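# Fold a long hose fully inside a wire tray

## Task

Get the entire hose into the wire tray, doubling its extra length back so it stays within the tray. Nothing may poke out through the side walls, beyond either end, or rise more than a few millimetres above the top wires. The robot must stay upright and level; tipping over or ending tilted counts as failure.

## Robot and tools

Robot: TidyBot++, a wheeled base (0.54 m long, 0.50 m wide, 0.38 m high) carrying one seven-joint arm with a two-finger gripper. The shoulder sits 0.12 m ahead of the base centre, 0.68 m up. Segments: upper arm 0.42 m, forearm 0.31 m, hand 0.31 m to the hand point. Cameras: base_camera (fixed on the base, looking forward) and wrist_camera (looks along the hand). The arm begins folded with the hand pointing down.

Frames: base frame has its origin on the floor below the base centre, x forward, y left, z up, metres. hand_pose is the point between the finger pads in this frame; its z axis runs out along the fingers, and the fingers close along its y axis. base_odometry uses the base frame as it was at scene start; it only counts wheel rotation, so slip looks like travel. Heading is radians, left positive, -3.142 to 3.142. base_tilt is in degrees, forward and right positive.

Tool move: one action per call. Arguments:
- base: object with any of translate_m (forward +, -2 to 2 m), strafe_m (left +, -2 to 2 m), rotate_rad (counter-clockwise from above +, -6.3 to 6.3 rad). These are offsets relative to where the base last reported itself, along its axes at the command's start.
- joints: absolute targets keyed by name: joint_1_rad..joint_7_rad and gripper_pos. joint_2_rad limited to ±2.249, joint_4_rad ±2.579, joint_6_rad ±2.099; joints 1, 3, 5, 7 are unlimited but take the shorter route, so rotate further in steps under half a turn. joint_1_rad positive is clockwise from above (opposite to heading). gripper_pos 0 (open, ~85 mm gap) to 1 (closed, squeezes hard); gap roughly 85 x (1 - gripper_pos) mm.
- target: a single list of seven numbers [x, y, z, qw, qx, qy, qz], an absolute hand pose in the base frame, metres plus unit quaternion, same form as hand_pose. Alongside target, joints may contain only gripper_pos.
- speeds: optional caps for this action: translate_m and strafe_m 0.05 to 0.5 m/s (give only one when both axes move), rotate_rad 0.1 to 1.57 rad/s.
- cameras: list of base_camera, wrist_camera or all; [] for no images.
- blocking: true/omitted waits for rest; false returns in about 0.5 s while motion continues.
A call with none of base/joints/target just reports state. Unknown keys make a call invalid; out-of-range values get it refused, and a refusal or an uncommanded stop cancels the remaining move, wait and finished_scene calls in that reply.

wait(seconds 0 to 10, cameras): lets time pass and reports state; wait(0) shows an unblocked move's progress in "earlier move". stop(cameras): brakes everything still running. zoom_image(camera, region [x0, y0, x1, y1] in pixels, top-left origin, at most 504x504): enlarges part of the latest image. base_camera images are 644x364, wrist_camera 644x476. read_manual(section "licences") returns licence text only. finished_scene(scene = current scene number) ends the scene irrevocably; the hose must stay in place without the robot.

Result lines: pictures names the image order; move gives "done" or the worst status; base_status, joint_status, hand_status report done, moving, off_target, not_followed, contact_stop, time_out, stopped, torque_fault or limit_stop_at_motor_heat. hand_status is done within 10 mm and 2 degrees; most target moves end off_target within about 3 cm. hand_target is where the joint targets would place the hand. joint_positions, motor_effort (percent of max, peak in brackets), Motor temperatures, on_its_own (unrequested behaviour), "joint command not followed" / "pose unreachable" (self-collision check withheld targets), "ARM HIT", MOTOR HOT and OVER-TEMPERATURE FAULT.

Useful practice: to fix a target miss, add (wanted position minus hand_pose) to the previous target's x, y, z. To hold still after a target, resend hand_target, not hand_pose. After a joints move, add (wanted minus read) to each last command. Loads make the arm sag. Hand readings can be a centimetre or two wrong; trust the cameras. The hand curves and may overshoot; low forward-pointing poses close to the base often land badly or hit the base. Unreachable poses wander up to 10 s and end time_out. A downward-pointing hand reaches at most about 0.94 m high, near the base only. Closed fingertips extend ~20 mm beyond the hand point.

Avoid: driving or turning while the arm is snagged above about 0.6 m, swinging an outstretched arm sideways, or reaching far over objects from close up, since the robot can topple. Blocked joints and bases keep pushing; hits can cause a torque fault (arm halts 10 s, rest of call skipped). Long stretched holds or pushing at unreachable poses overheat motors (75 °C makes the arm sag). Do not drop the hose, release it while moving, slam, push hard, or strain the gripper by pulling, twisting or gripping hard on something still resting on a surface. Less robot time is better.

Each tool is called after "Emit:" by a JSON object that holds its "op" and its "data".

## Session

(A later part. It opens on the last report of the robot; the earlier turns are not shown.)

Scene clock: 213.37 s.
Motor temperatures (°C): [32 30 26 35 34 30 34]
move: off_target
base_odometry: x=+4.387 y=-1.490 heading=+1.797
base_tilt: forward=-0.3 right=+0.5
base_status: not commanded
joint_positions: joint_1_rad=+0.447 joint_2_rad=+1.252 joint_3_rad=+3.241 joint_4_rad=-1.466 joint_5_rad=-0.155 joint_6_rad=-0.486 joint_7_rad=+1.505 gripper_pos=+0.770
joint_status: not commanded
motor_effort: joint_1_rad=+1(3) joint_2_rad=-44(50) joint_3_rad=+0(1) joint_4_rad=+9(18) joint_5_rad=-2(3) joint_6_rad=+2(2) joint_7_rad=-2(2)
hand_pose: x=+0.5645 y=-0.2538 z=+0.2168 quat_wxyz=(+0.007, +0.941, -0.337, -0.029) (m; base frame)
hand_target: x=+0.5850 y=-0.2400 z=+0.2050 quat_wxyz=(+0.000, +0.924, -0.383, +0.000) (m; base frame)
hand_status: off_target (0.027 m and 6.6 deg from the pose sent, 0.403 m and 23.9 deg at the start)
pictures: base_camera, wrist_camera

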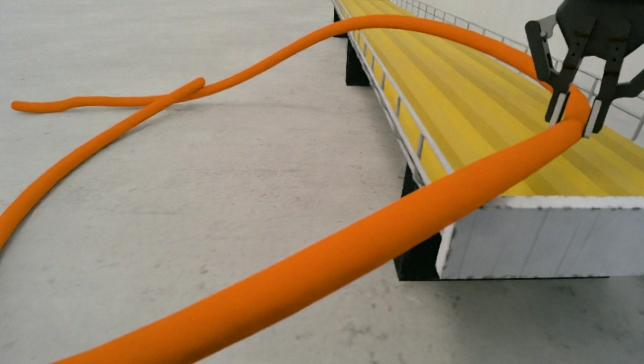

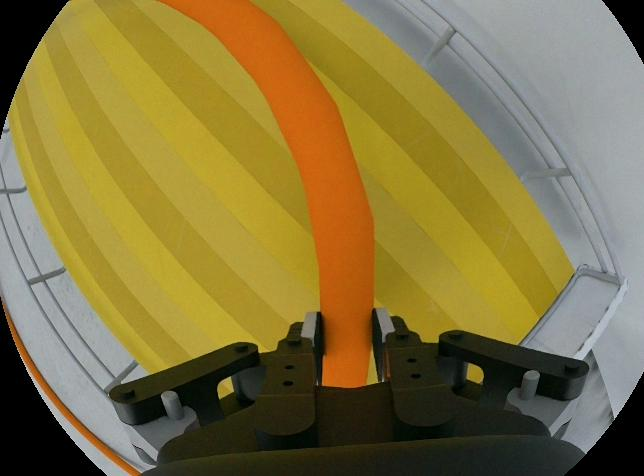

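Emit:
{"op": "move", "data": {"target": [0.595, -0.235, 0.185, 0, 0.924, -0.383, 0], "cameras": []}}

Emit:
{"op": "move", "data": {"joints": {"gripper_pos": 0.35}}}

Scene clock: 214.33 s.
Motor temperatures (°C): [32 30 26 35 34 30 34]
move: off_target
base_odometry: x=+4.387 y=-1.490 heading=+1.797
base_tilt: forward=-0.3 right=+0.5
base_status: not commanded
joint_positions: joint_1_rad=+0.435 joint_2_rad=+1.298 joint_3_rad=+3.241 joint_4_rad=-1.437 joint_5_rad=-0.158 joint_6_rad=-0.476 joint_7_rad=+1.489 gripper_pos=+0.770
joint_status: not commanded
motor_effort: joint_1_rad=+0(1) joint_2_rad=-43(44) joint_3_rad=-1(1) joint_4_rad=+7(9) joint_5_rad=-2(3) joint_6_rad=+2(3) joint_7_rad=-1(2)
hand_pose: x=+0.5661 y=-0.2479 z=+0.1962 quat_wxyz=(+0.008, +0.941, -0.338, -0.032) (m; base frame)
hand_target: x=+0.5950 y=-0.2350 z=+0.1850 quat_wxyz=(+0.000, +0.924, -0.383, +0.000) (m; base frame)
hand_status: off_target (0.034 m and 6.7 deg from the pose sent, 0.048 m and 6.6 deg at the start)
pictures: none
No camera images: "cameras" was empty.

Scene clock: 215.17 s.
Motor temperatures (°C): [32 30 26 35 34 30 34]
move: done
base_odometry: x=+4.387 y=-1.490 heading=+1.797
base_tilt: forward=-0.4 right=+0.6
base_status: not commanded
joint_positions: joint_1_rad=+0.434 joint_2_rad=+1.300 joint_3_rad=+3.240 joint_4_rad=-1.436 joint_5_rad=-0.179 joint_6_rad=-0.463 joint_7_rad=+1.470 gripper_pos=+0.350
joint_status: all done
motor_effort: joint_1_rad=+0(1) joint_2_rad=-43(44) joint_3_rad=+0(1) joint_4_rad=+7(9) joint_5_rad=+0(3) joint_6_rad=+0(2) joint_7_rad=+0(2)
hand_pose: x=+0.5713 y=-0.2468 z=+0.1950 quat_wxyz=(+0.005, +0.935, -0.355, -0.025) (m; base frame)
hand_target: x=+0.5950 y=-0.2350 z=+0.1850 quat_wxyz=(+0.000, +0.924, -0.383, +0.000) (m; base frame)
hand_status: not commanded
pictures: base_camera, wrist_camera

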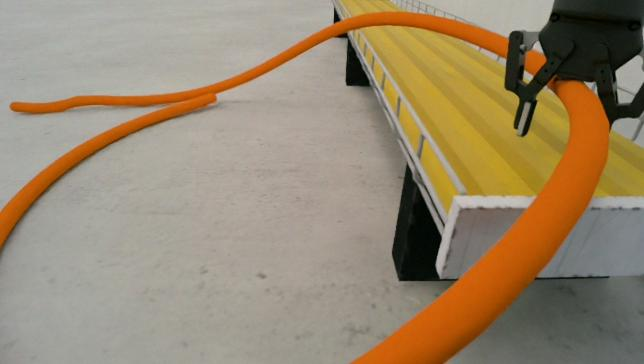

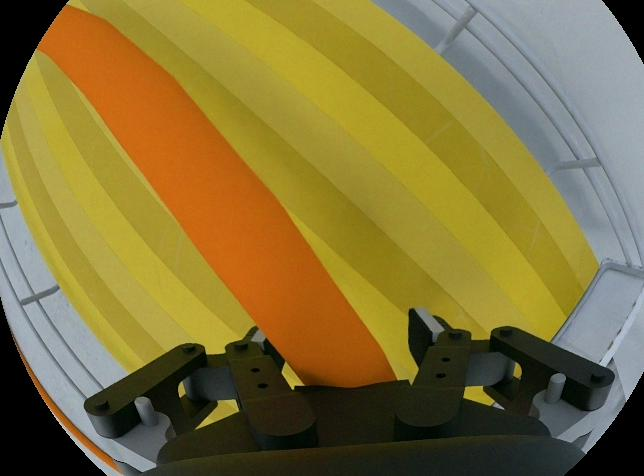

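Emit:
{"op": "move", "data": {"target": [0.585, -0.24, 0.22, 0, 0.995, -0.1, 0], "cameras": []}}

Emit:
{"op": "move", "data": {"target": [0.56, -0.2, 0.52, 0, 0.995, -0.1, 0]}}

Scene clock: 216.93 s.
Motor temperatures (°C): [32 30 26 35 34 30 34]
move: off_target
base_odometry: x=+4.387 y=-1.490 heading=+1.797
base_tilt: forward=-0.3 right=+0.5
base_status: not commanded
joint_positions: joint_1_rad=+0.464 joint_2_rad=+1.248 joint_3_rad=+3.135 joint_4_rad=-1.475 joint_5_rad=+0.000 joint_6_rad=-0.463 joint_7_rad=+1.761 gripper_pos=+0.350
joint_status: not commanded
motor_effort: joint_1_rad=+0(1) joint_2_rad=-43(45) joint_3_rad=-2(2) joint_4_rad=+7(7) joint_5_rad=+0(1) joint_6_rad=+0(0) joint_7_rad=+1(1)
hand_pose: x=+0.5805 y=-0.2251 z=+0.2174 quat_wxyz=(-0.010, +0.991, -0.135, -0.020) (m; base frame)
hand_target: x=+0.5850 y=-0.2400 z=+0.2200 quat_wxyz=(+0.000, +0.995, -0.100, +0.000) (m; base frame)
hand_status: off_target (0.016 m and 4.7 deg from the pose sent, 0.029 m and 30.3 deg at the start)
pictures: none
No camera images: "cameras" was empty.

Scene clock: 218.80 s.
Motor temperatures (°C): [32 30 26 35 34 30 34]
move: off_target
base_odometry: x=+4.387 y=-1.490 heading=+1.797
base_tilt: forward=-0.4 right=+0.6
base_status: not commanded
joint_positions: joint_1_rad=+0.410 joint_2_rad=+0.616 joint_3_rad=+3.197 joint_4_rad=-1.628 joint_5_rad=-0.010 joint_6_rad=-0.834 joint_7_rad=+1.783 gripper_pos=+0.350
joint_status: not commanded
motor_effort: joint_1_rad=+1(2) joint_2_rad=-36(47) joint_3_rad=-1(2) joint_4_rad=+14(14) joint_5_rad=+0(0) joint_6_rad=+1(1) joint_7_rad=+0(1)
hand_pose: x=+0.5758 y=-0.2254 z=+0.5185 quat_wxyz=(+0.022, +0.992, -0.124, +0.027) (m; base frame)
hand_target: x=+0.5600 y=-0.2000 z=+0.5200 quat_wxyz=(+0.000, +0.995, -0.100, +0.000) (m; base frame)
hand_status: off_target (0.030 m and 4.8 deg from the pose sent, 0.304 m and 4.7 deg at the start)
pictures: base_camera, wrist_camera

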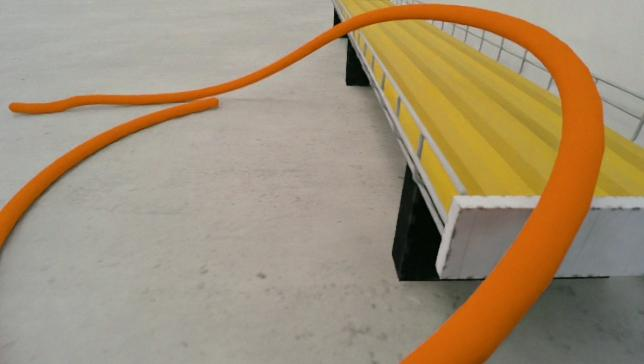

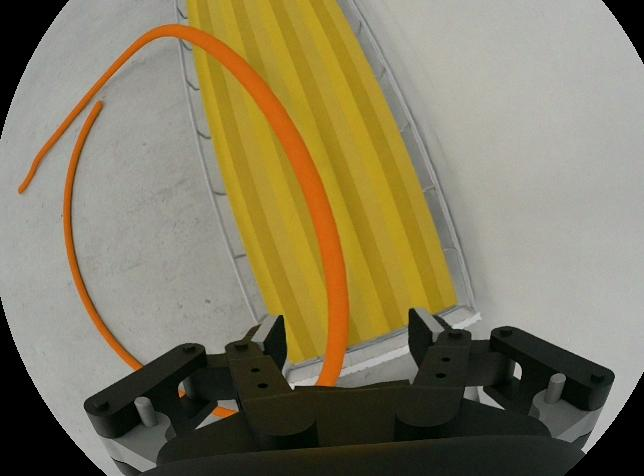

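Emit:
{"op": "move", "data": {}}

Scene clock: 219.50 s.
Motor temperatures (°C): [32 30 26 35 34 30 34]
base_odometry: x=+4.387 y=-1.490 heading=+1.797
base_tilt: forward=-0.3 right=+0.5
base_status: not commanded
joint_positions: joint_1_rad=+0.410 joint_2_rad=+0.616 joint_3_rad=+3.197 joint_4_rad=-1.628 joint_5_rad=-0.010 joint_6_rad=-0.837 joint_7_rad=+1.783 gripper_pos=+0.350
joint_status: not commanded
motor_effort: joint_1_rad=-1(2) joint_2_rad=-36(47) joint_3_rad=-1(2) joint_4_rad=+14(14) joint_5_rad=+0(0) joint_6_rad=+1(1) joint_7_rad=+1(1)
hand_pose: x=+0.5750 y=-0.2250 z=+0.5184 quat_wxyz=(+0.022, +0.992, -0.124, +0.025) (m; base frame)
hand_target: x=+0.5600 y=-0.2000 z=+0.5200 quat_wxyz=(+0.000, +0.995, -0.100, +0.000) (m; base frame)
hand_status: off_target (0.029 m and 4.7 deg from the pose sent, 0.304 m and 4.7 deg at the start)
pictures: base_camera, wrist_camera

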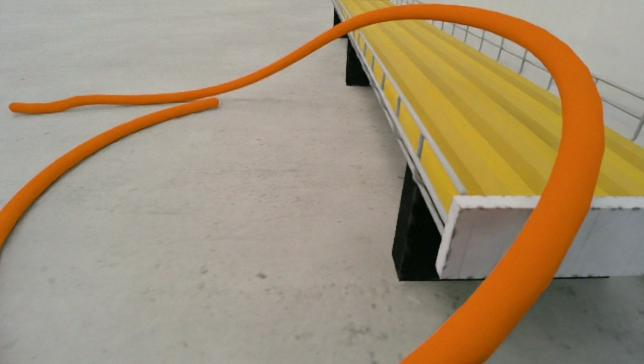

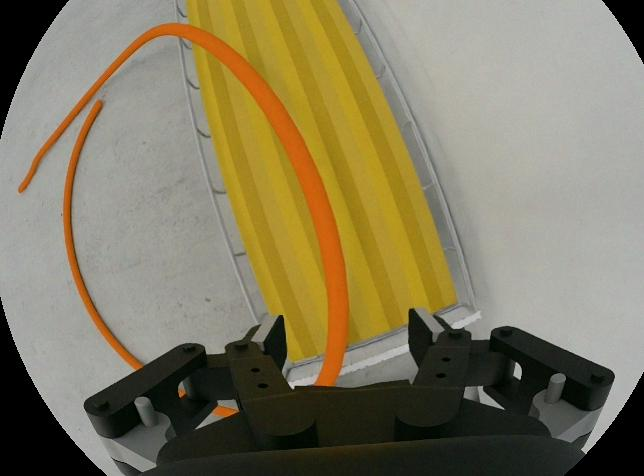

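Emit:
{"op": "move", "data": {"base": {"strafe_m": 0.88}, "cameras": ["base_camera"]}}

Emit:
{"op": "move", "data": {"base": {"translate_m": 0.7}}}

Scene clock: 224.00 s.
Motor temperatures (°C): [32 30 26 35 34 30 34]
move: done
base_odometry: x=+3.529 y=-1.688 heading=+1.798
base_tilt: forward=-0.4 right=+0.5
base_status: done
joint_positions: joint_1_rad=+0.396 joint_2_rad=+0.613 joint_3_rad=+3.208 joint_4_rad=-1.631 joint_5_rad=-0.013 joint_6_rad=-0.841 joint_7_rad=+1.784 gripper_pos=+0.350
joint_status: not commanded
motor_effort: joint_1_rad=-1(4) joint_2_rad=-36(38) joint_3_rad=-1(3) joint_4_rad=+13(14) joint_5_rad=+0(1) joint_6_rad=+1(1) joint_7_rad=+1(2)
hand_pose: x=+0.5741 y=-0.2219 z=+0.5193 quat_wxyz=(+0.023, +0.992, -0.122, +0.023) (m; base frame)
hand_target: x=+0.5600 y=-0.2000 z=+0.5200 quat_wxyz=(+0.000, +0.995, -0.100, +0.000) (m; base frame)
hand_status: not commanded
pictures: base_camera

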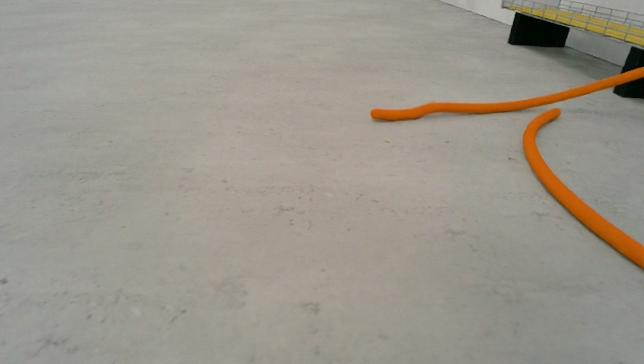

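Scene clock: 226.73 s.
Motor temperatures (°C): [32 30 26 35 34 30 34]
move: done
base_odometry: x=+3.372 y=-1.006 heading=+1.798
base_tilt: forward=-0.3 right=+0.5
base_status: done
joint_positions: joint_1_rad=+0.396 joint_2_rad=+0.612 joint_3_rad=+3.208 joint_4_rad=-1.634 joint_5_rad=-0.013 joint_6_rad=-0.843 joint_7_rad=+1.784 gripper_pos=+0.350
joint_status: not commanded
motor_effort: joint_1_rad=+0(3) joint_2_rad=-36(38) joint_3_rad=-1(2) joint_4_rad=+13(15) joint_5_rad=+0(1) joint_6_rad=+1(1) joint_7_rad=+0(1)
hand_pose: x=+0.5726 y=-0.2212 z=+0.5191 quat_wxyz=(+0.022, +0.992, -0.122, +0.021) (m; base frame)
hand_target: x=+0.5600 y=-0.2000 z=+0.5200 quat_wxyz=(+0.000, +0.995, -0.100, +0.000) (m; base frame)
hand_status: not commanded
pictures: base_camera, wrist_camera

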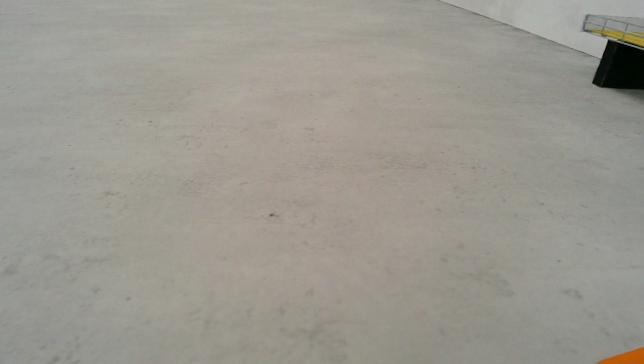

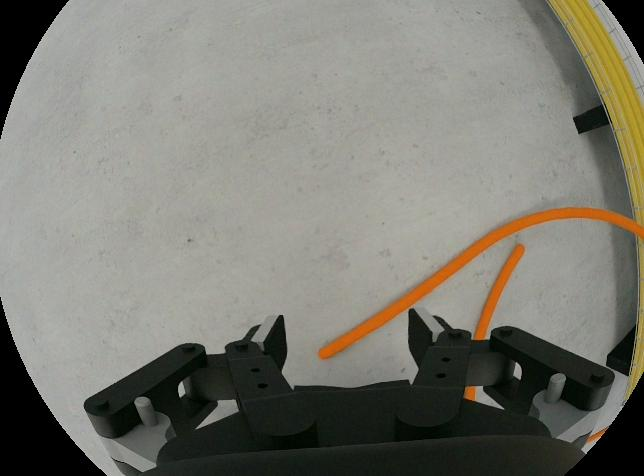

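Emit:
{"op": "move", "data": {"target": [0.47, -0.43, 0.2, 0, 0.591, 0.807, 0], "joints": {"gripper_pos": 0.1}}}

Scene clock: 229.97 s.
Motor temperatures (°C): [32 30 26 35 34 30 34]
move: off_target
base_odometry: x=+3.372 y=-1.006 heading=+1.798
base_tilt: forward=-0.3 right=+0.6
base_status: not commanded
joint_positions: joint_1_rad=+1.072 joint_2_rad=+1.351 joint_3_rad=+2.781 joint_4_rad=-1.347 joint_5_rad=+0.660 joint_6_rad=-0.643 joint_7_rad=+3.781 gripper_pos=+0.100
joint_status: all done
motor_effort: joint_1_rad=+0(3) joint_2_rad=-45(47) joint_3_rad=-7(8) joint_4_rad=+7(14) joint_5_rad=+0(1) joint_6_rad=-1(1) joint_7_rad=+1(2)
hand_pose: x=+0.4536 y=-0.4082 z=+0.2028 quat_wxyz=(-0.038, +0.620, +0.784, -0.001) (m; base frame)
hand_target: x=+0.4700 y=-0.4300 z=+0.2000 quat_wxyz=(+0.000, +0.591, +0.807, +0.000) (m; base frame)
hand_status: off_target (0.027 m and 6.1 deg from the pose sent, 0.395 m and 121.6 deg at the start)
pictures: base_camera, wrist_camera

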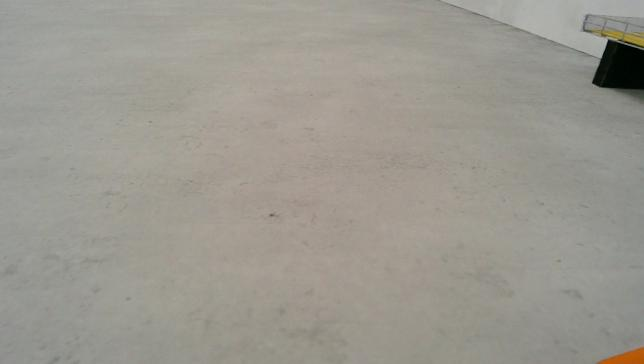

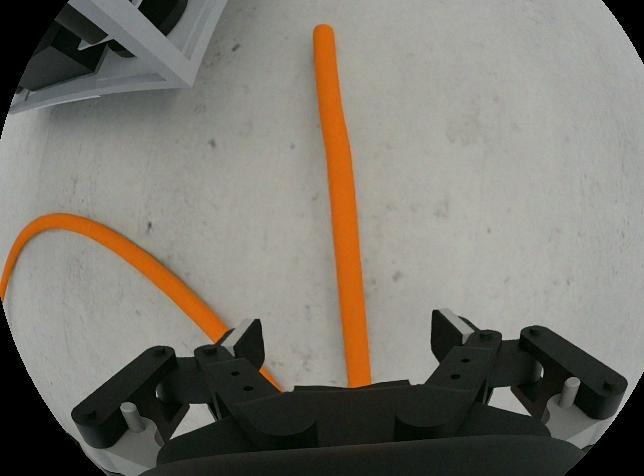

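Emit:
{"op": "move", "data": {"target": [0.445, -0.333, 0.08, 0, 0.552, 0.834, 0], "cameras": ["wrist_camera"]}}

Scene clock: 231.87 s.
Motor temperatures (°C): [32 30 26 35 34 30 34]
move: off_target
base_odometry: x=+3.372 y=-1.006 heading=+1.798
base_tilt: forward=-0.4 right=+0.6
base_status: not commanded
joint_positions: joint_1_rad=+0.981 joint_2_rad=+1.549 joint_3_rad=+2.883 joint_4_rad=-1.462 joint_5_rad=+1.093 joint_6_rad=-0.336 joint_7_rad=+3.440 gripper_pos=+0.100
joint_status: not commanded
motor_effort: joint_1_rad=+0(3) joint_2_rad=-41(47) joint_3_rad=-5(7) joint_4_rad=+2(7) joint_5_rad=+0(1) joint_6_rad=+0(1) joint_7_rad=+0(1)
hand_pose: x=+0.4281 y=-0.3377 z=+0.0819 quat_wxyz=(-0.020, +0.552, +0.833, -0.012) (m; base frame)
hand_target: x=+0.4465 y=-0.3360 z=+0.0807 quat_wxyz=(+0.004, +0.552, +0.834, -0.002) (m; base frame)
hand_status: off_target (0.018 m and 2.7 deg from the pose sent, 0.144 m and 10.6 deg at the start)
pictures: wrist_camera

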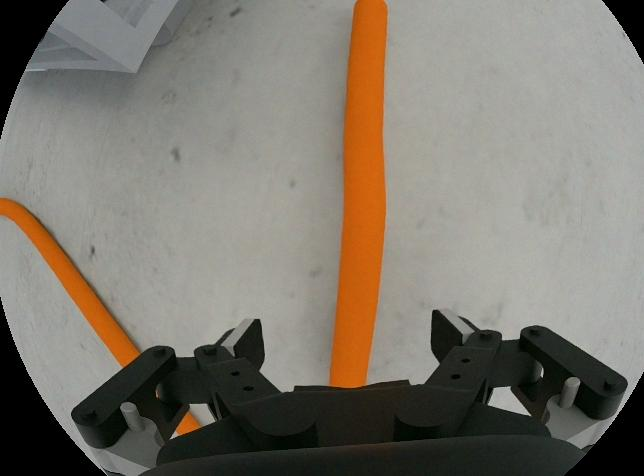

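Emit:
{"op": "move", "data": {"target": [0.445, -0.333, 0.027, 0, 0.552, 0.834, 0], "cameras": ["wrist_camera"]}}

Emit:
{"op": "move", "data": {"joints": {"gripper_pos": 0.88}, "cameras": ["wrist_camera"]}}

Scene clock: 234.93 s.
Motor temperatures (°C): [32 30 26 35 34 30 34]
move: off_target
base_odometry: x=+3.372 y=-1.006 heading=+1.798
base_tilt: forward=-0.3 right=+0.6
base_status: not commanded
joint_positions: joint_1_rad=+0.981 joint_2_rad=+1.663 joint_3_rad=+2.885 joint_4_rad=-1.353 joint_5_rad=+1.104 joint_6_rad=-0.329 joint_7_rad=+3.439 gripper_pos=+0.100
joint_status: not commanded
motor_effort: joint_1_rad=+0(1) joint_2_rad=-41(43) joint_3_rad=-5(6) joint_4_rad=+2(3) joint_5_rad=+0(1) joint_6_rad=+0(0) joint_7_rad=+1(2)
hand_pose: x=+0.4253 y=-0.3363 z=+0.0333 quat_wxyz=(-0.021, +0.559, +0.829, -0.011) (m; base frame)
hand_target: x=+0.4470 y=-0.3373 z=+0.0280 quat_wxyz=(+0.006, +0.553, +0.833, -0.003) (m; base frame)
hand_status: off_target (0.021 m and 2.9 deg from the pose sent, 0.058 m and 2.7 deg at the start)
pictures: wrist_camera

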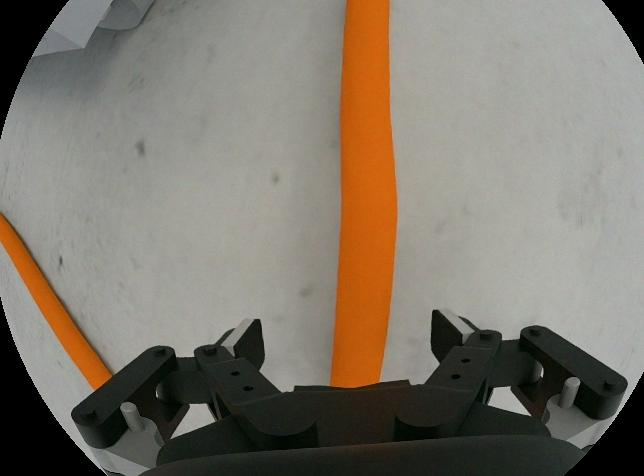

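Scene clock: 235.90 s.
Motor temperatures (°C): [32 30 26 35 33 30 34]
move: off_target
base_odometry: x=+3.372 y=-1.006 heading=+1.798
base_tilt: forward=-0.4 right=+0.5
base_status: not commanded
joint_positions: joint_1_rad=+0.981 joint_2_rad=+1.663 joint_3_rad=+2.885 joint_4_rad=-1.353 joint_5_rad=+1.104 joint_6_rad=-0.328 joint_7_rad=+3.439 gripper_pos=+0.770
joint_status: gripper_pos off_target (ended at +0.770, target +0.880)
motor_effort: joint_1_rad=+0(1) joint_2_rad=-41(41) joint_3_rad=-5(6) joint_4_rad=+3(3) joint_5_rad=+0(0) joint_6_rad=+0(1) joint_7_rad=+1(1)
hand_pose: x=+0.4256 y=-0.3363 z=+0.0332 quat_wxyz=(-0.020, +0.559, +0.829, -0.011) (m; base frame)
hand_target: x=+0.4470 y=-0.3373 z=+0.0280 quat_wxyz=(+0.006, +0.553, +0.833, -0.003) (m; base frame)
hand_status: not commanded
pictures: wrist_camera

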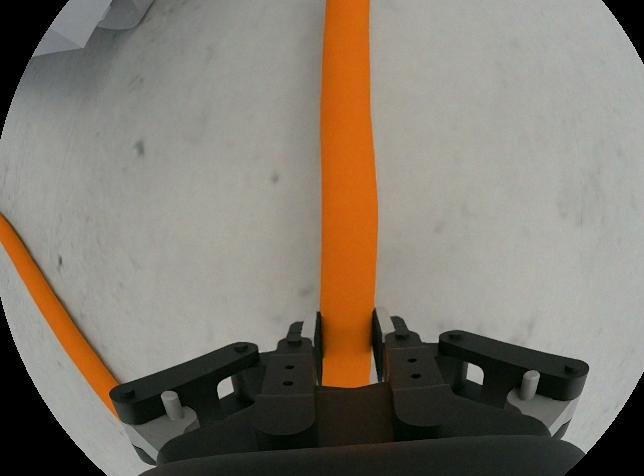

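Emit:
{"op": "move", "data": {"target": [0.5, -0.36, 0.6, 0, 0.623, 0.782, 0], "cameras": ["wrist_camera"]}}

Emit:
{"op": "move", "data": {"base": {"translate_m": 0.6}, "target": [0.55, -0.4, 0.6, 0, 0.819, 0.574, 0]}}

Scene clock: 238.87 s.
Motor temperatures (°C): [32 30 26 35 33 30 34]
move: off_target
base_odometry: x=+3.372 y=-1.006 heading=+1.798
base_tilt: forward=-0.3 right=+0.5
base_status: not commanded
joint_positions: joint_1_rad=+0.969 joint_2_rad=+0.640 joint_3_rad=+2.833 joint_4_rad=-1.358 joint_5_rad=+0.239 joint_6_rad=-1.136 joint_7_rad=+3.909 gripper_pos=+0.770
joint_status: not commanded
motor_effort: joint_1_rad=-2(2) joint_2_rad=-41(51) joint_3_rad=-5(6) joint_4_rad=+17(17) joint_5_rad=+1(2) joint_6_rad=+1(2) joint_7_rad=+1(2)
hand_pose: x=+0.4947 y=-0.3938 z=+0.5889 quat_wxyz=(+0.020, +0.655, +0.755, -0.017) (m; base frame)
hand_target: x=+0.5000 y=-0.3600 z=+0.6000 quat_wxyz=(+0.000, +0.623, +0.782, +0.000) (m; base frame)
hand_status: off_target (0.036 m and 5.6 deg from the pose sent, 0.572 m and 9.4 deg at the start)
pictures: wrist_camera

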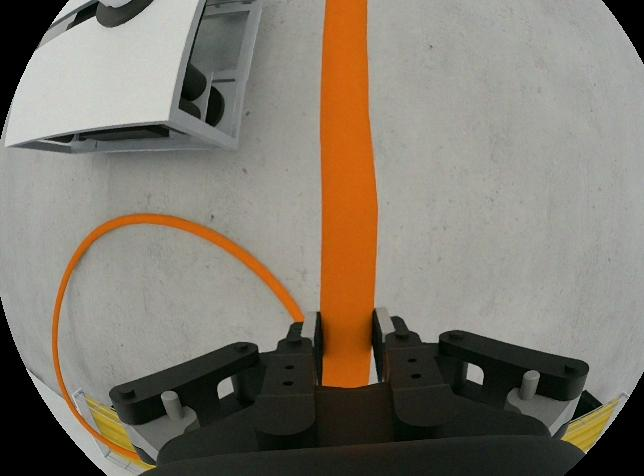

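Scene clock: 241.40 s.
Motor temperatures (°C): [32 30 26 35 33 30 34]
move: off_target
base_odometry: x=+3.236 y=-0.421 heading=+1.799
base_tilt: forward=-0.4 right=+0.5
base_status: done
joint_positions: joint_1_rad=+0.856 joint_2_rad=+0.754 joint_3_rad=+2.949 joint_4_rad=-1.113 joint_5_rad=+0.160 joint_6_rad=-1.264 joint_7_rad=+3.515 gripper_pos=+0.770
joint_status: not commanded
motor_effort: joint_1_rad=-1(4) joint_2_rad=-46(47) joint_3_rad=-3(6) joint_4_rad=+17(18) joint_5_rad=+1(2) joint_6_rad=+1(2) joint_7_rad=+1(2)
hand_pose: x=+0.5439 y=-0.4142 z=+0.5913 quat_wxyz=(+0.014, +0.804, +0.595, -0.008) (m; base frame)
hand_target: x=+0.5500 y=-0.4000 z=+0.6000 quat_wxyz=(+0.000, +0.819, +0.574, +0.000) (m; base frame)
hand_status: off_target (0.018 m and 3.5 deg from the pose sent, 0.057 m and 28.3 deg at the start)
pictures: base_camera, wrist_camera

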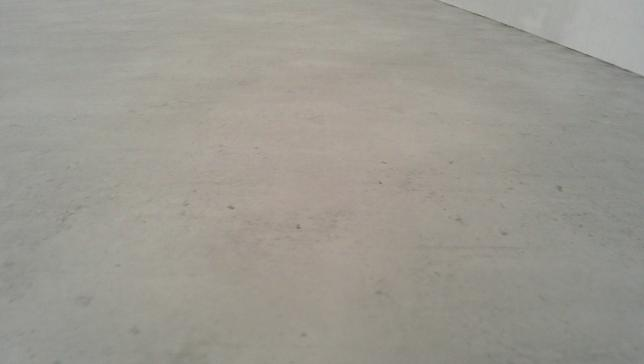

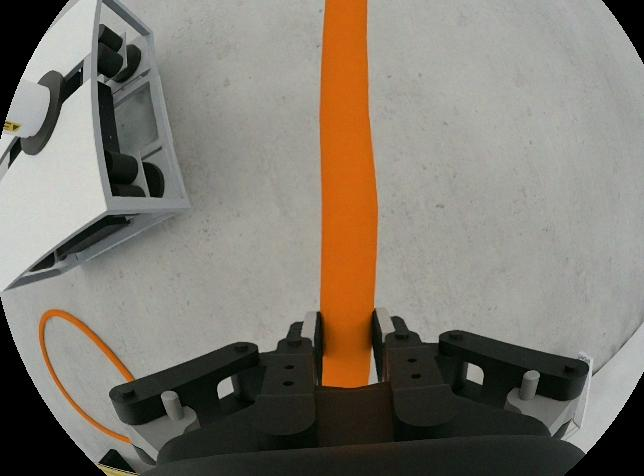

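Emit:
{"op": "move", "data": {"base": {"translate_m": 0.32, "strafe_m": -0.53}, "target": [0.40, -0.52, 0.62, 0, 0.996, 0.087, 0], "speeds": {"translate_m": 0.3}}}

Scene clock: 244.67 s.
Motor temperatures (°C): [32 30 26 35 33 30 34]
move: off_target
base_odometry: x=+3.680 y=+0.010 heading=+1.799
base_tilt: forward=-0.3 right=+0.6
base_status: done
joint_positions: joint_1_rad=+1.068 joint_2_rad=+0.753 joint_3_rad=+3.157 joint_4_rad=-1.055 joint_5_rad=+0.020 joint_6_rad=-1.323 joint_7_rad=+2.886 gripper_pos=+0.770
joint_status: not commanded
motor_effort: joint_1_rad=-1(7) joint_2_rad=-46(50) joint_3_rad=-1(4) joint_4_rad=+18(19) joint_5_rad=+1(3) joint_6_rad=+1(2) joint_7_rad=+0(2)
hand_pose: x=+0.3955 y=-0.5286 z=+0.6034 quat_wxyz=(+0.010, +0.993, +0.120, -0.012) (m; base frame)
hand_target: x=+0.4000 y=-0.5200 z=+0.6200 quat_wxyz=(+0.000, +0.996, +0.087, +0.000) (m; base frame)
hand_status: off_target (0.019 m and 4.2 deg from the pose sent, 0.181 m and 63.0 deg at the start)
pictures: base_camera, wrist_camera

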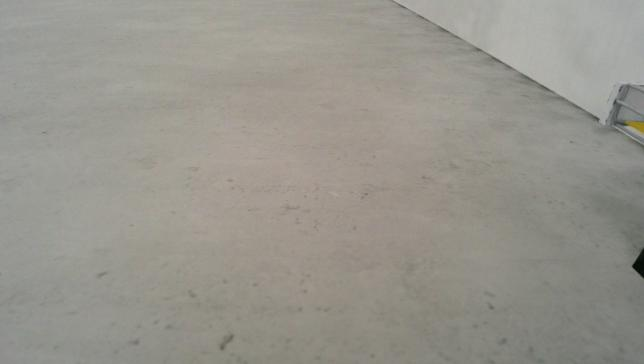

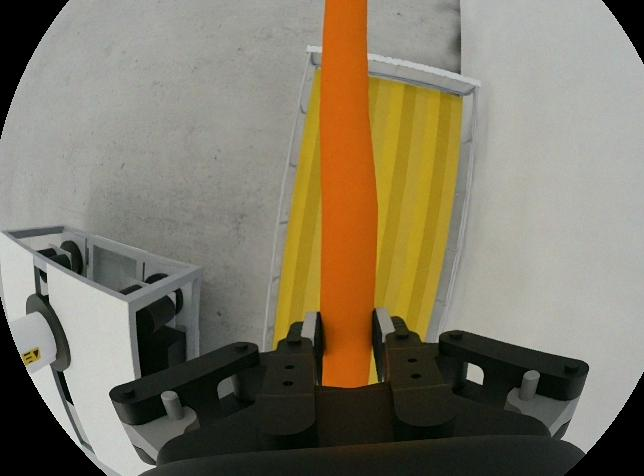

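Emit:
{"op": "move", "data": {"target": [0.43, -0.575, 0.36, 0, 0.999, 0.035, 0]}}

Scene clock: 246.60 s.
Motor temperatures (°C): [32 30 26 35 33 30 34]
move: off_target
base_odometry: x=+3.680 y=+0.010 heading=+1.799
base_tilt: forward=-0.3 right=+0.6
base_status: not commanded
joint_positions: joint_1_rad=+1.070 joint_2_rad=+1.187 joint_3_rad=+3.102 joint_4_rad=-0.989 joint_5_rad=+0.020 joint_6_rad=-1.065 joint_7_rad=+2.746 gripper_pos=+0.770
joint_status: not commanded
motor_effort: joint_1_rad=+1(2) joint_2_rad=-51(54) joint_3_rad=-2(2) joint_4_rad=+15(18) joint_5_rad=+0(2) joint_6_rad=+0(1) joint_7_rad=+2(2)
hand_pose: x=+0.4305 y=-0.5333 z=+0.3516 quat_wxyz=(-0.049, +0.997, +0.066, -0.013) (m; base frame)
hand_target: x=+0.4300 y=-0.5750 z=+0.3600 quat_wxyz=(+0.000, +0.999, +0.035, +0.000) (m; base frame)
hand_status: off_target (0.043 m and 6.8 deg from the pose sent, 0.250 m and 9.9 deg at the start)
pictures: base_camera, wrist_camera

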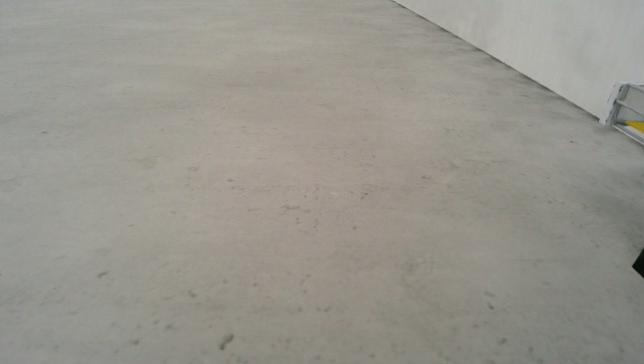

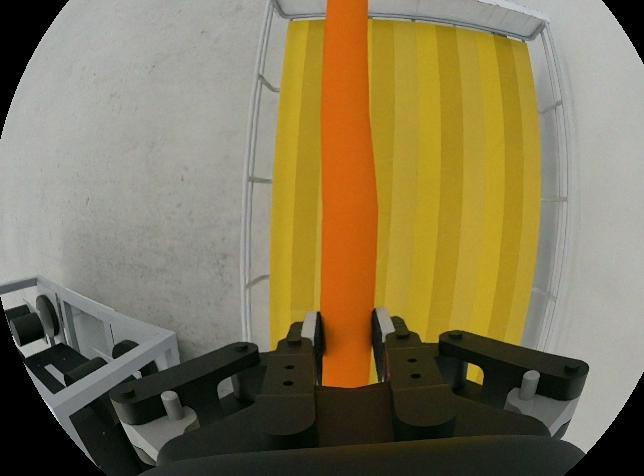

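Emit:
{"op": "move", "data": {"target": [0.42, -0.635, 0.28, 0, 0.999, 0.0, 0], "cameras": ["wrist_camera"]}}

Scene clock: 248.33 s.
Motor temperatures (°C): [32 30 26 35 33 30 34]
move: off_target
base_odometry: x=+3.680 y=+0.010 heading=+1.799
base_tilt: forward=-0.4 right=+0.6
base_status: not commanded
joint_positions: joint_1_rad=+1.108 joint_2_rad=+1.466 joint_3_rad=+3.126 joint_4_rad=-0.587 joint_5_rad=+0.020 joint_6_rad=-1.097 joint_7_rad=+2.744 gripper_pos=+0.770
joint_status: not commanded
motor_effort: joint_1_rad=-1(2) joint_2_rad=-57(58) joint_3_rad=-2(3) joint_4_rad=+18(18) joint_5_rad=+0(1) joint_6_rad=+3(4) joint_7_rad=+1(2)
hand_pose: x=+0.4321 y=-0.6201 z=+0.2693 quat_wxyz=(-0.003, +0.999, +0.038, -0.002) (m; base frame)
hand_target: x=+0.4200 y=-0.6350 z=+0.2800 quat_wxyz=(+0.000, +1.000, +0.000, +0.000) (m; base frame)
hand_status: off_target (0.022 m and 4.4 deg from the pose sent, 0.125 m and 9.5 deg at the start)
pictures: wrist_camera

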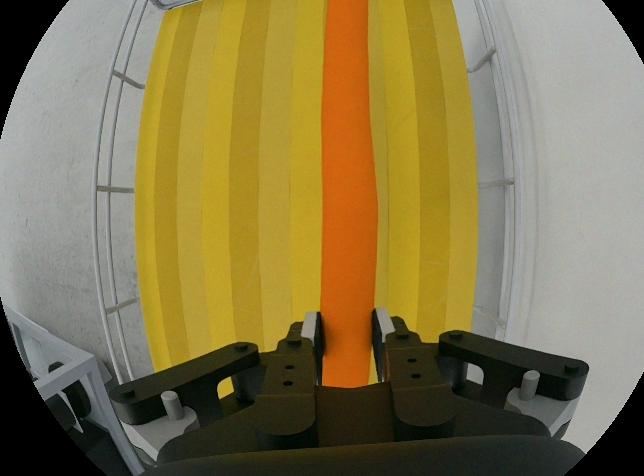

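Emit:
{"op": "move", "data": {"target": [0.415, -0.635, 0.205, 0, 0.999, 0.0, 0], "cameras": ["wrist_camera"]}}

Scene clock: 249.57 s.
Motor temperatures (°C): [32 30 26 35 33 30 34]
move: off_target
base_odometry: x=+3.680 y=+0.010 heading=+1.799
base_tilt: forward=-0.4 right=+0.5
base_status: not commanded
joint_positions: joint_1_rad=+1.109 joint_2_rad=+1.618 joint_3_rad=+3.133 joint_4_rad=-0.438 joint_5_rad=+0.017 joint_6_rad=-1.097 joint_7_rad=+2.744 gripper_pos=+0.770
joint_status: not commanded
motor_effort: joint_1_rad=+0(3) joint_2_rad=-54(57) joint_3_rad=-1(2) joint_4_rad=+14(18) joint_5_rad=+1(1) joint_6_rad=+1(4) joint_7_rad=+1(2)
hand_pose: x=+0.4294 y=-0.6217 z=+0.2042 quat_wxyz=(-0.004, +0.999, +0.036, -0.005) (m; base frame)
hand_target: x=+0.4150 y=-0.6350 z=+0.2050 quat_wxyz=(+0.000, +1.000, +0.000, +0.000) (m; base frame)
hand_status: off_target (0.020 m and 4.2 deg from the pose sent, 0.068 m and 4.4 deg at the start)
pictures: wrist_camera

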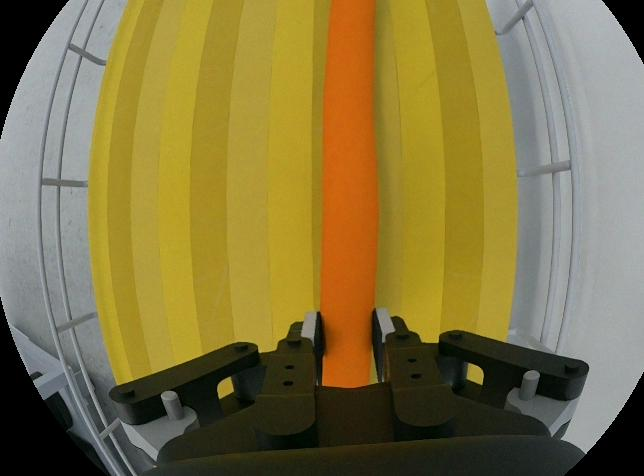

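Emit:
{"op": "move", "data": {"target": [0.415, -0.635, 0.193, 0, 0.999, 0.0, 0], "cameras": []}}

Emit:
{"op": "move", "data": {"joints": {"gripper_pos": 0.4}, "cameras": ["wrist_camera"]}}

Emit:
{"op": "move", "data": {"target": [0.415, -0.635, 0.38, 0, 0.999, 0.0, 0], "cameras": ["wrist_camera"]}}

Scene clock: 250.47 s.
Motor temperatures (°C): [32 30 26 35 33 30 34]
move: off_target
base_odometry: x=+3.680 y=+0.010 heading=+1.799
base_tilt: forward=-0.3 right=+0.5
base_status: not commanded
joint_positions: joint_1_rad=+1.109 joint_2_rad=+1.641 joint_3_rad=+3.138 joint_4_rad=-0.397 joint_5_rad=+0.017 joint_6_rad=-1.097 joint_7_rad=+2.744 gripper_pos=+0.770
joint_status: not commanded
motor_effort: joint_1_rad=+0(1) joint_2_rad=-54(55) joint_3_rad=-1(1) joint_4_rad=+16(16) joint_5_rad=+1(1) joint_6_rad=+2(3) joint_7_rad=+1(2)
hand_pose: x=+0.4305 y=-0.6296 z=+0.1993 quat_wxyz=(+0.005, +0.999, +0.036, -0.004) (m; base frame)
hand_target: x=+0.4150 y=-0.6350 z=+0.1930 quat_wxyz=(+0.000, +1.000, +0.000, +0.000) (m; base frame)
hand_status: off_target (0.018 m and 4.2 deg from the pose sent, 0.023 m and 4.2 deg at the start)
pictures: none
No camera images: "cameras" was empty.

Scene clock: 251.27 s.
Motor temperatures (°C): [32 30 26 35 33 30 34]
move: done
base_odometry: x=+3.680 y=+0.010 heading=+1.799
base_tilt: forward=-0.3 right=+0.7
base_status: not commanded
joint_positions: joint_1_rad=+1.109 joint_2_rad=+1.641 joint_3_rad=+3.138 joint_4_rad=-0.393 joint_5_rad=+0.017 joint_6_rad=-1.097 joint_7_rad=+2.744 gripper_pos=+0.400
joint_status: all done
motor_effort: joint_1_rad=+2(2) joint_2_rad=-54(54) joint_3_rad=+0(1) joint_4_rad=+15(16) joint_5_rad=+1(1) joint_6_rad=+0(2) joint_7_rad=+0(1)
hand_pose: x=+0.4313 y=-0.6307 z=+0.2002 quat_wxyz=(+0.007, +0.999, +0.036, -0.003) (m; base frame)
hand_target: x=+0.4150 y=-0.6350 z=+0.1930 quat_wxyz=(+0.000, +1.000, +0.000, +0.000) (m; base frame)
hand_status: not commanded
pictures: wrist_camera

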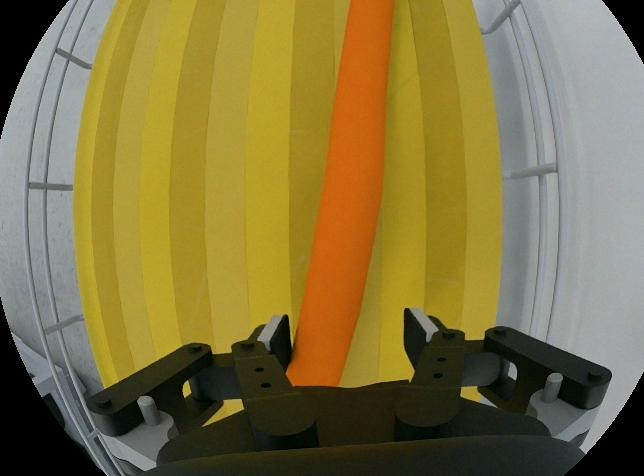

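Scene clock: 253.07 s.
Motor temperatures (°C): [32 30 26 35 33 30 34]
move: off_target
base_odometry: x=+3.680 y=+0.010 heading=+1.799
base_tilt: forward=-0.4 right=+0.6
base_status: not commanded
joint_positions: joint_1_rad=+1.112 joint_2_rad=+1.287 joint_3_rad=+3.138 joint_4_rad=-0.608 joint_5_rad=+0.017 joint_6_rad=-1.169 joint_7_rad=+2.744 gripper_pos=+0.400
joint_status: not commanded
motor_effort: joint_1_rad=+0(2) joint_2_rad=-54(59) joint_3_rad=-2(2) joint_4_rad=+16(17) joint_5_rad=+0(1) joint_6_rad=+1(1) joint_7_rad=+1(1)
hand_pose: x=+0.4387 y=-0.6515 z=+0.3888 quat_wxyz=(+0.037, +0.999, +0.034, +0.010) (m; base frame)
hand_target: x=+0.4150 y=-0.6350 z=+0.3800 quat_wxyz=(+0.000, +1.000, +0.000, +0.000) (m; base frame)
hand_status: off_target (0.030 m and 5.9 deg from the pose sent, 0.181 m and 4.2 deg at the start)
pictures: wrist_camera

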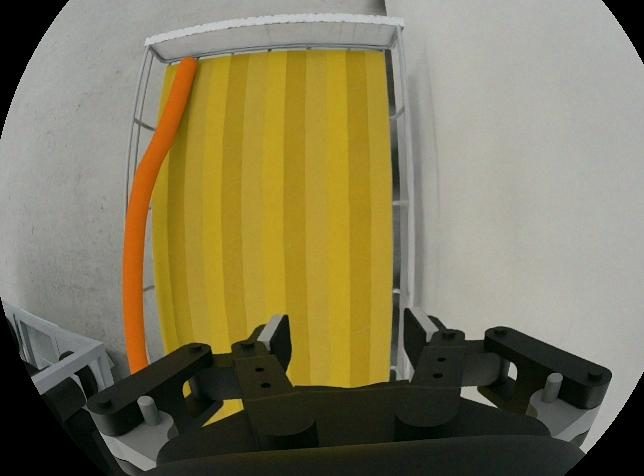

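Emit:
{"op": "move", "data": {"target": [0.2, -0.55, 0.55, 0, 0.05, 0.999, 0.0], "cameras": ["wrist_camera"]}}

Scene clock: 256.43 s.
Motor temperatures (°C): [32 31 26 35 33 30 34]
move: off_target
base_odometry: x=+3.680 y=+0.010 heading=+1.799
base_tilt: forward=-0.4 right=+0.6
base_status: not commanded
joint_positions: joint_1_rad=+1.109 joint_2_rad=+0.778 joint_3_rad=+3.777 joint_4_rad=-1.323 joint_5_rad=-0.425 joint_6_rad=-1.169 joint_7_rad=+0.158 gripper_pos=+0.400
joint_status: not commanded
motor_effort: joint_1_rad=-1(2) joint_2_rad=-40(55) joint_3_rad=+5(6) joint_4_rad=+13(17) joint_5_rad=+0(1) joint_6_rad=+0(1) joint_7_rad=+0(2)
hand_pose: x=+0.1794 y=-0.5591 z=+0.5479 quat_wxyz=(+0.020, -0.017, -1.000, +0.006) (m; base frame)
hand_target: x=+0.2000 y=-0.5500 z=+0.5500 quat_wxyz=(+0.000, -0.050, -0.999, +0.000) (m; base frame)
hand_status: off_target (0.023 m and 4.5 deg from the pose sent, 0.305 m and 170.4 deg at the start)
pictures: wrist_camera

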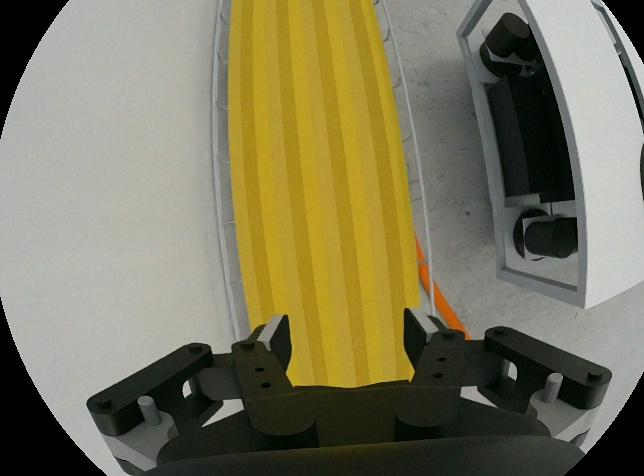

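Emit:
{"op": "move", "data": {"base": {"strafe_m": 0.75}, "joints": {"joint_1_rad": 0.0, "joint_2_rad": 0.3, "joint_3_rad": 3.14, "joint_4_rad": -2.0, "joint_5_rad": 0.0, "joint_6_rad": -0.84, "joint_7_rad": 1.57, "gripper_pos": 0.35}, "cameras": []}}

Emit:
{"op": "move", "data": {"base": {"rotate_rad": -1.57}}}

Scene clock: 259.50 s.
Motor temperatures (°C): [32 31 26 35 33 30 34]
move: done
base_odometry: x=+2.950 y=-0.159 heading=+1.799
base_tilt: forward=-0.4 right=+0.6
base_status: done
joint_positions: joint_1_rad=+0.016 joint_2_rad=+0.318 joint_3_rad=+3.145 joint_4_rad=-1.983 joint_5_rad=-0.041 joint_6_rad=-0.899 joint_7_rad=+1.510 gripper_pos=+0.350
joint_status: all done
motor_effort: joint_1_rad=-1(5) joint_2_rad=-25(42) joint_3_rad=-1(6) joint_4_rad=+12(14) joint_5_rad=+0(1) joint_6_rad=+0(2) joint_7_rad=+1(2)
hand_pose: x=+0.4667 y=+0.0046 z=+0.5612 quat_wxyz=(-0.015, +0.998, -0.053, -0.030) (m; base frame)
hand_target: x=+0.4782 y=+0.0020 z=+0.5630 quat_wxyz=(+0.000, +1.000, +0.000, +0.001) (m; base frame)
hand_status: not commanded
pictures: none
No camera images: "cameras" was empty.

Scene clock: 261.83 s.
Motor temperatures (°C): [32 30 26 35 33 30 34]
move: done
base_odometry: x=+2.950 y=-0.159 heading=+0.230
base_tilt: forward=-0.4 right=+0.6
base_status: done
joint_positions: joint_1_rad=+0.013 joint_2_rad=+0.317 joint_3_rad=+3.146 joint_4_rad=-1.984 joint_5_rad=-0.034 joint_6_rad=-0.891 joint_7_rad=+1.512 gripper_pos=+0.350
joint_status: not commanded
motor_effort: joint_1_rad=-1(3) joint_2_rad=-25(26) joint_3_rad=-1(3) joint_4_rad=+12(13) joint_5_rad=+0(1) joint_6_rad=+0(1) joint_7_rad=+0(1)
hand_pose: x=+0.4693 y=+0.0034 z=+0.5612 quat_wxyz=(-0.012, +0.998, -0.049, -0.025) (m; base frame)
hand_target: x=+0.4782 y=+0.0020 z=+0.5630 quat_wxyz=(+0.000, +1.000, +0.000, +0.001) (m; base frame)
hand_status: not commanded
pictures: base_camera, wrist_camera

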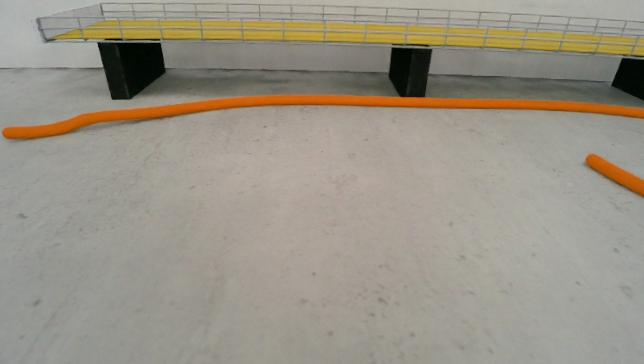

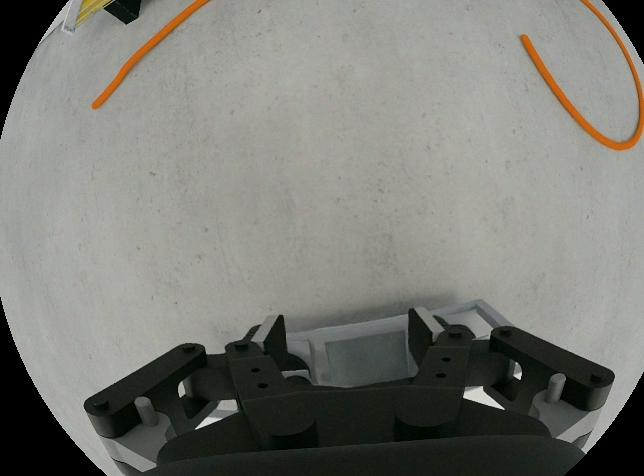

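Emit:
{"op": "move", "data": {"base": {"rotate_rad": -0.7}}}

Scene clock: 263.60 s.
Motor temperatures (°C): [32 30 26 35 33 30 34]
move: done
base_odometry: x=+2.950 y=-0.159 heading=-0.470
base_tilt: forward=-0.4 right=+0.5
base_status: done
joint_positions: joint_1_rad=+0.010 joint_2_rad=+0.317 joint_3_rad=+3.145 joint_4_rad=-1.984 joint_5_rad=-0.031 joint_6_rad=-0.891 joint_7_rad=+1.512 gripper_pos=+0.350
joint_status: not commanded
motor_effort: joint_1_rad=+0(3) joint_2_rad=-24(25) joint_3_rad=-1(3) joint_4_rad=+12(13) joint_5_rad=+0(1) joint_6_rad=+0(1) joint_7_rad=+1(1)
hand_pose: x=+0.4692 y=+0.0039 z=+0.5611 quat_wxyz=(-0.010, +0.999, -0.046, -0.025) (m; base frame)
hand_target: x=+0.4782 y=+0.0020 z=+0.5630 quat_wxyz=(+0.000, +1.000, +0.000, +0.001) (m; base frame)
hand_status: not commanded
pictures: base_camera, wrist_camera

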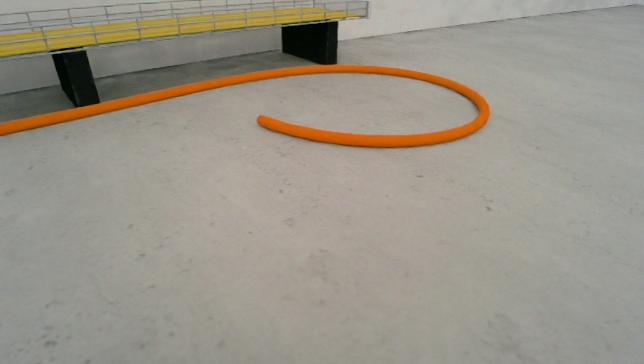

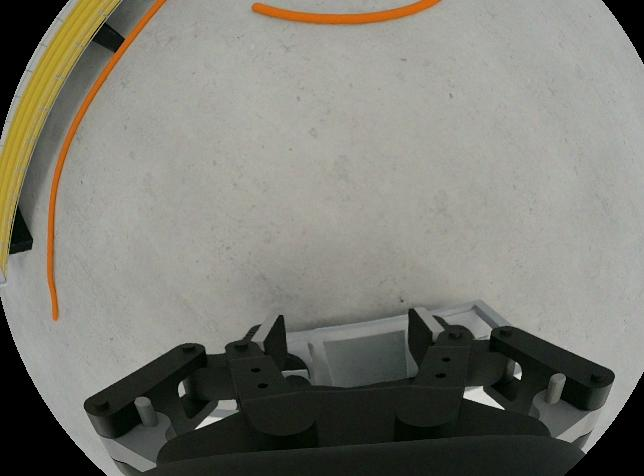

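Emit:
{"op": "move", "data": {"base": {"translate_m": 1.04, "strafe_m": -1.25, "rotate_rad": 2.267}, "cameras": ["base_camera"]}}

Scene clock: 272.57 s.
Motor temperatures (°C): [32 30 26 35 33 30 34]
move: done
base_odometry: x=+3.311 y=-1.745 heading=+1.798
base_tilt: forward=-0.4 right=+0.5
base_status: done
joint_positions: joint_1_rad=+0.009 joint_2_rad=+0.310 joint_3_rad=+3.142 joint_4_rad=-1.990 joint_5_rad=-0.030 joint_6_rad=-0.890 joint_7_rad=+1.512 gripper_pos=+0.350
joint_status: not commanded
motor_effort: joint_1_rad=+1(2) joint_2_rad=-24(26) joint_3_rad=-1(2) joint_4_rad=+13(14) joint_5_rad=+0(1) joint_6_rad=+0(1) joint_7_rad=+0(2)
hand_pose: x=+0.4669 y=+0.0054 z=+0.5621 quat_wxyz=(-0.011, +0.999, -0.044, -0.025) (m; base frame)
hand_target: x=+0.4782 y=+0.0020 z=+0.5630 quat_wxyz=(+0.000, +1.000, +0.000, +0.001) (m; base frame)
hand_status: not commanded
pictures: base_camera

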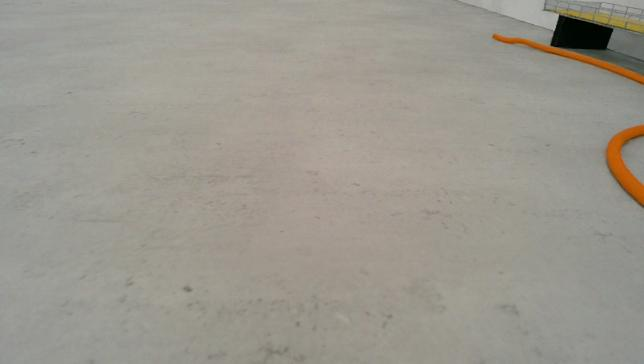

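Emit:
{"op": "move", "data": {"base": {"strafe_m": -1.05, "translate_m": 0.0}, "joints": {"gripper_pos": 0.1}}}

Scene clock: 276.20 s.
Motor temperatures (°C): [32 30 26 35 33 30 34]
move: done
base_odometry: x=+4.335 y=-1.508 heading=+1.798
base_tilt: forward=-0.4 right=+0.5
base_status: done
joint_positions: joint_1_rad=+0.009 joint_2_rad=+0.310 joint_3_rad=+3.141 joint_4_rad=-1.990 joint_5_rad=-0.030 joint_6_rad=-0.890 joint_7_rad=+1.512 gripper_pos=+0.100
joint_status: all done
motor_effort: joint_1_rad=-1(3) joint_2_rad=-24(25) joint_3_rad=-1(2) joint_4_rad=+12(13) joint_5_rad=+0(1) joint_6_rad=+0(0) joint_7_rad=+1(1)
hand_pose: x=+0.4669 y=+0.0057 z=+0.5621 quat_wxyz=(-0.011, +0.999, -0.044, -0.024) (m; base frame)
hand_target: x=+0.4782 y=+0.0020 z=+0.5630 quat_wxyz=(+0.000, +1.000, +0.000, +0.001) (m; base frame)
hand_status: not commanded
pictures: base_camera, wrist_camera

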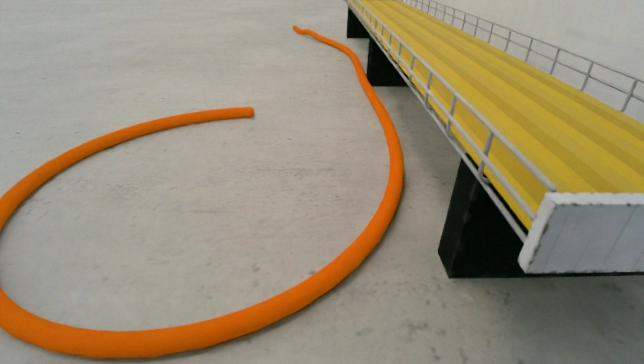

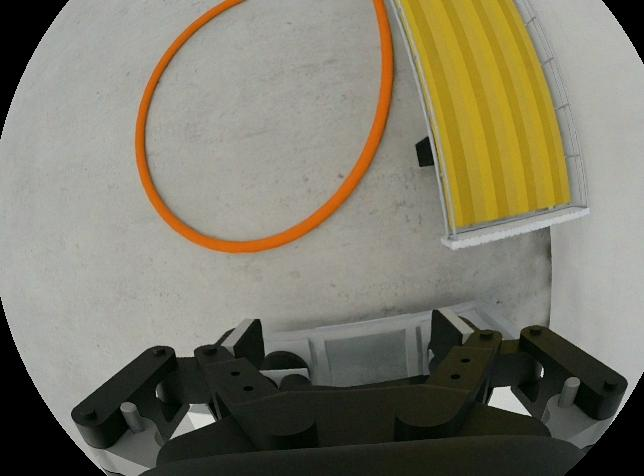

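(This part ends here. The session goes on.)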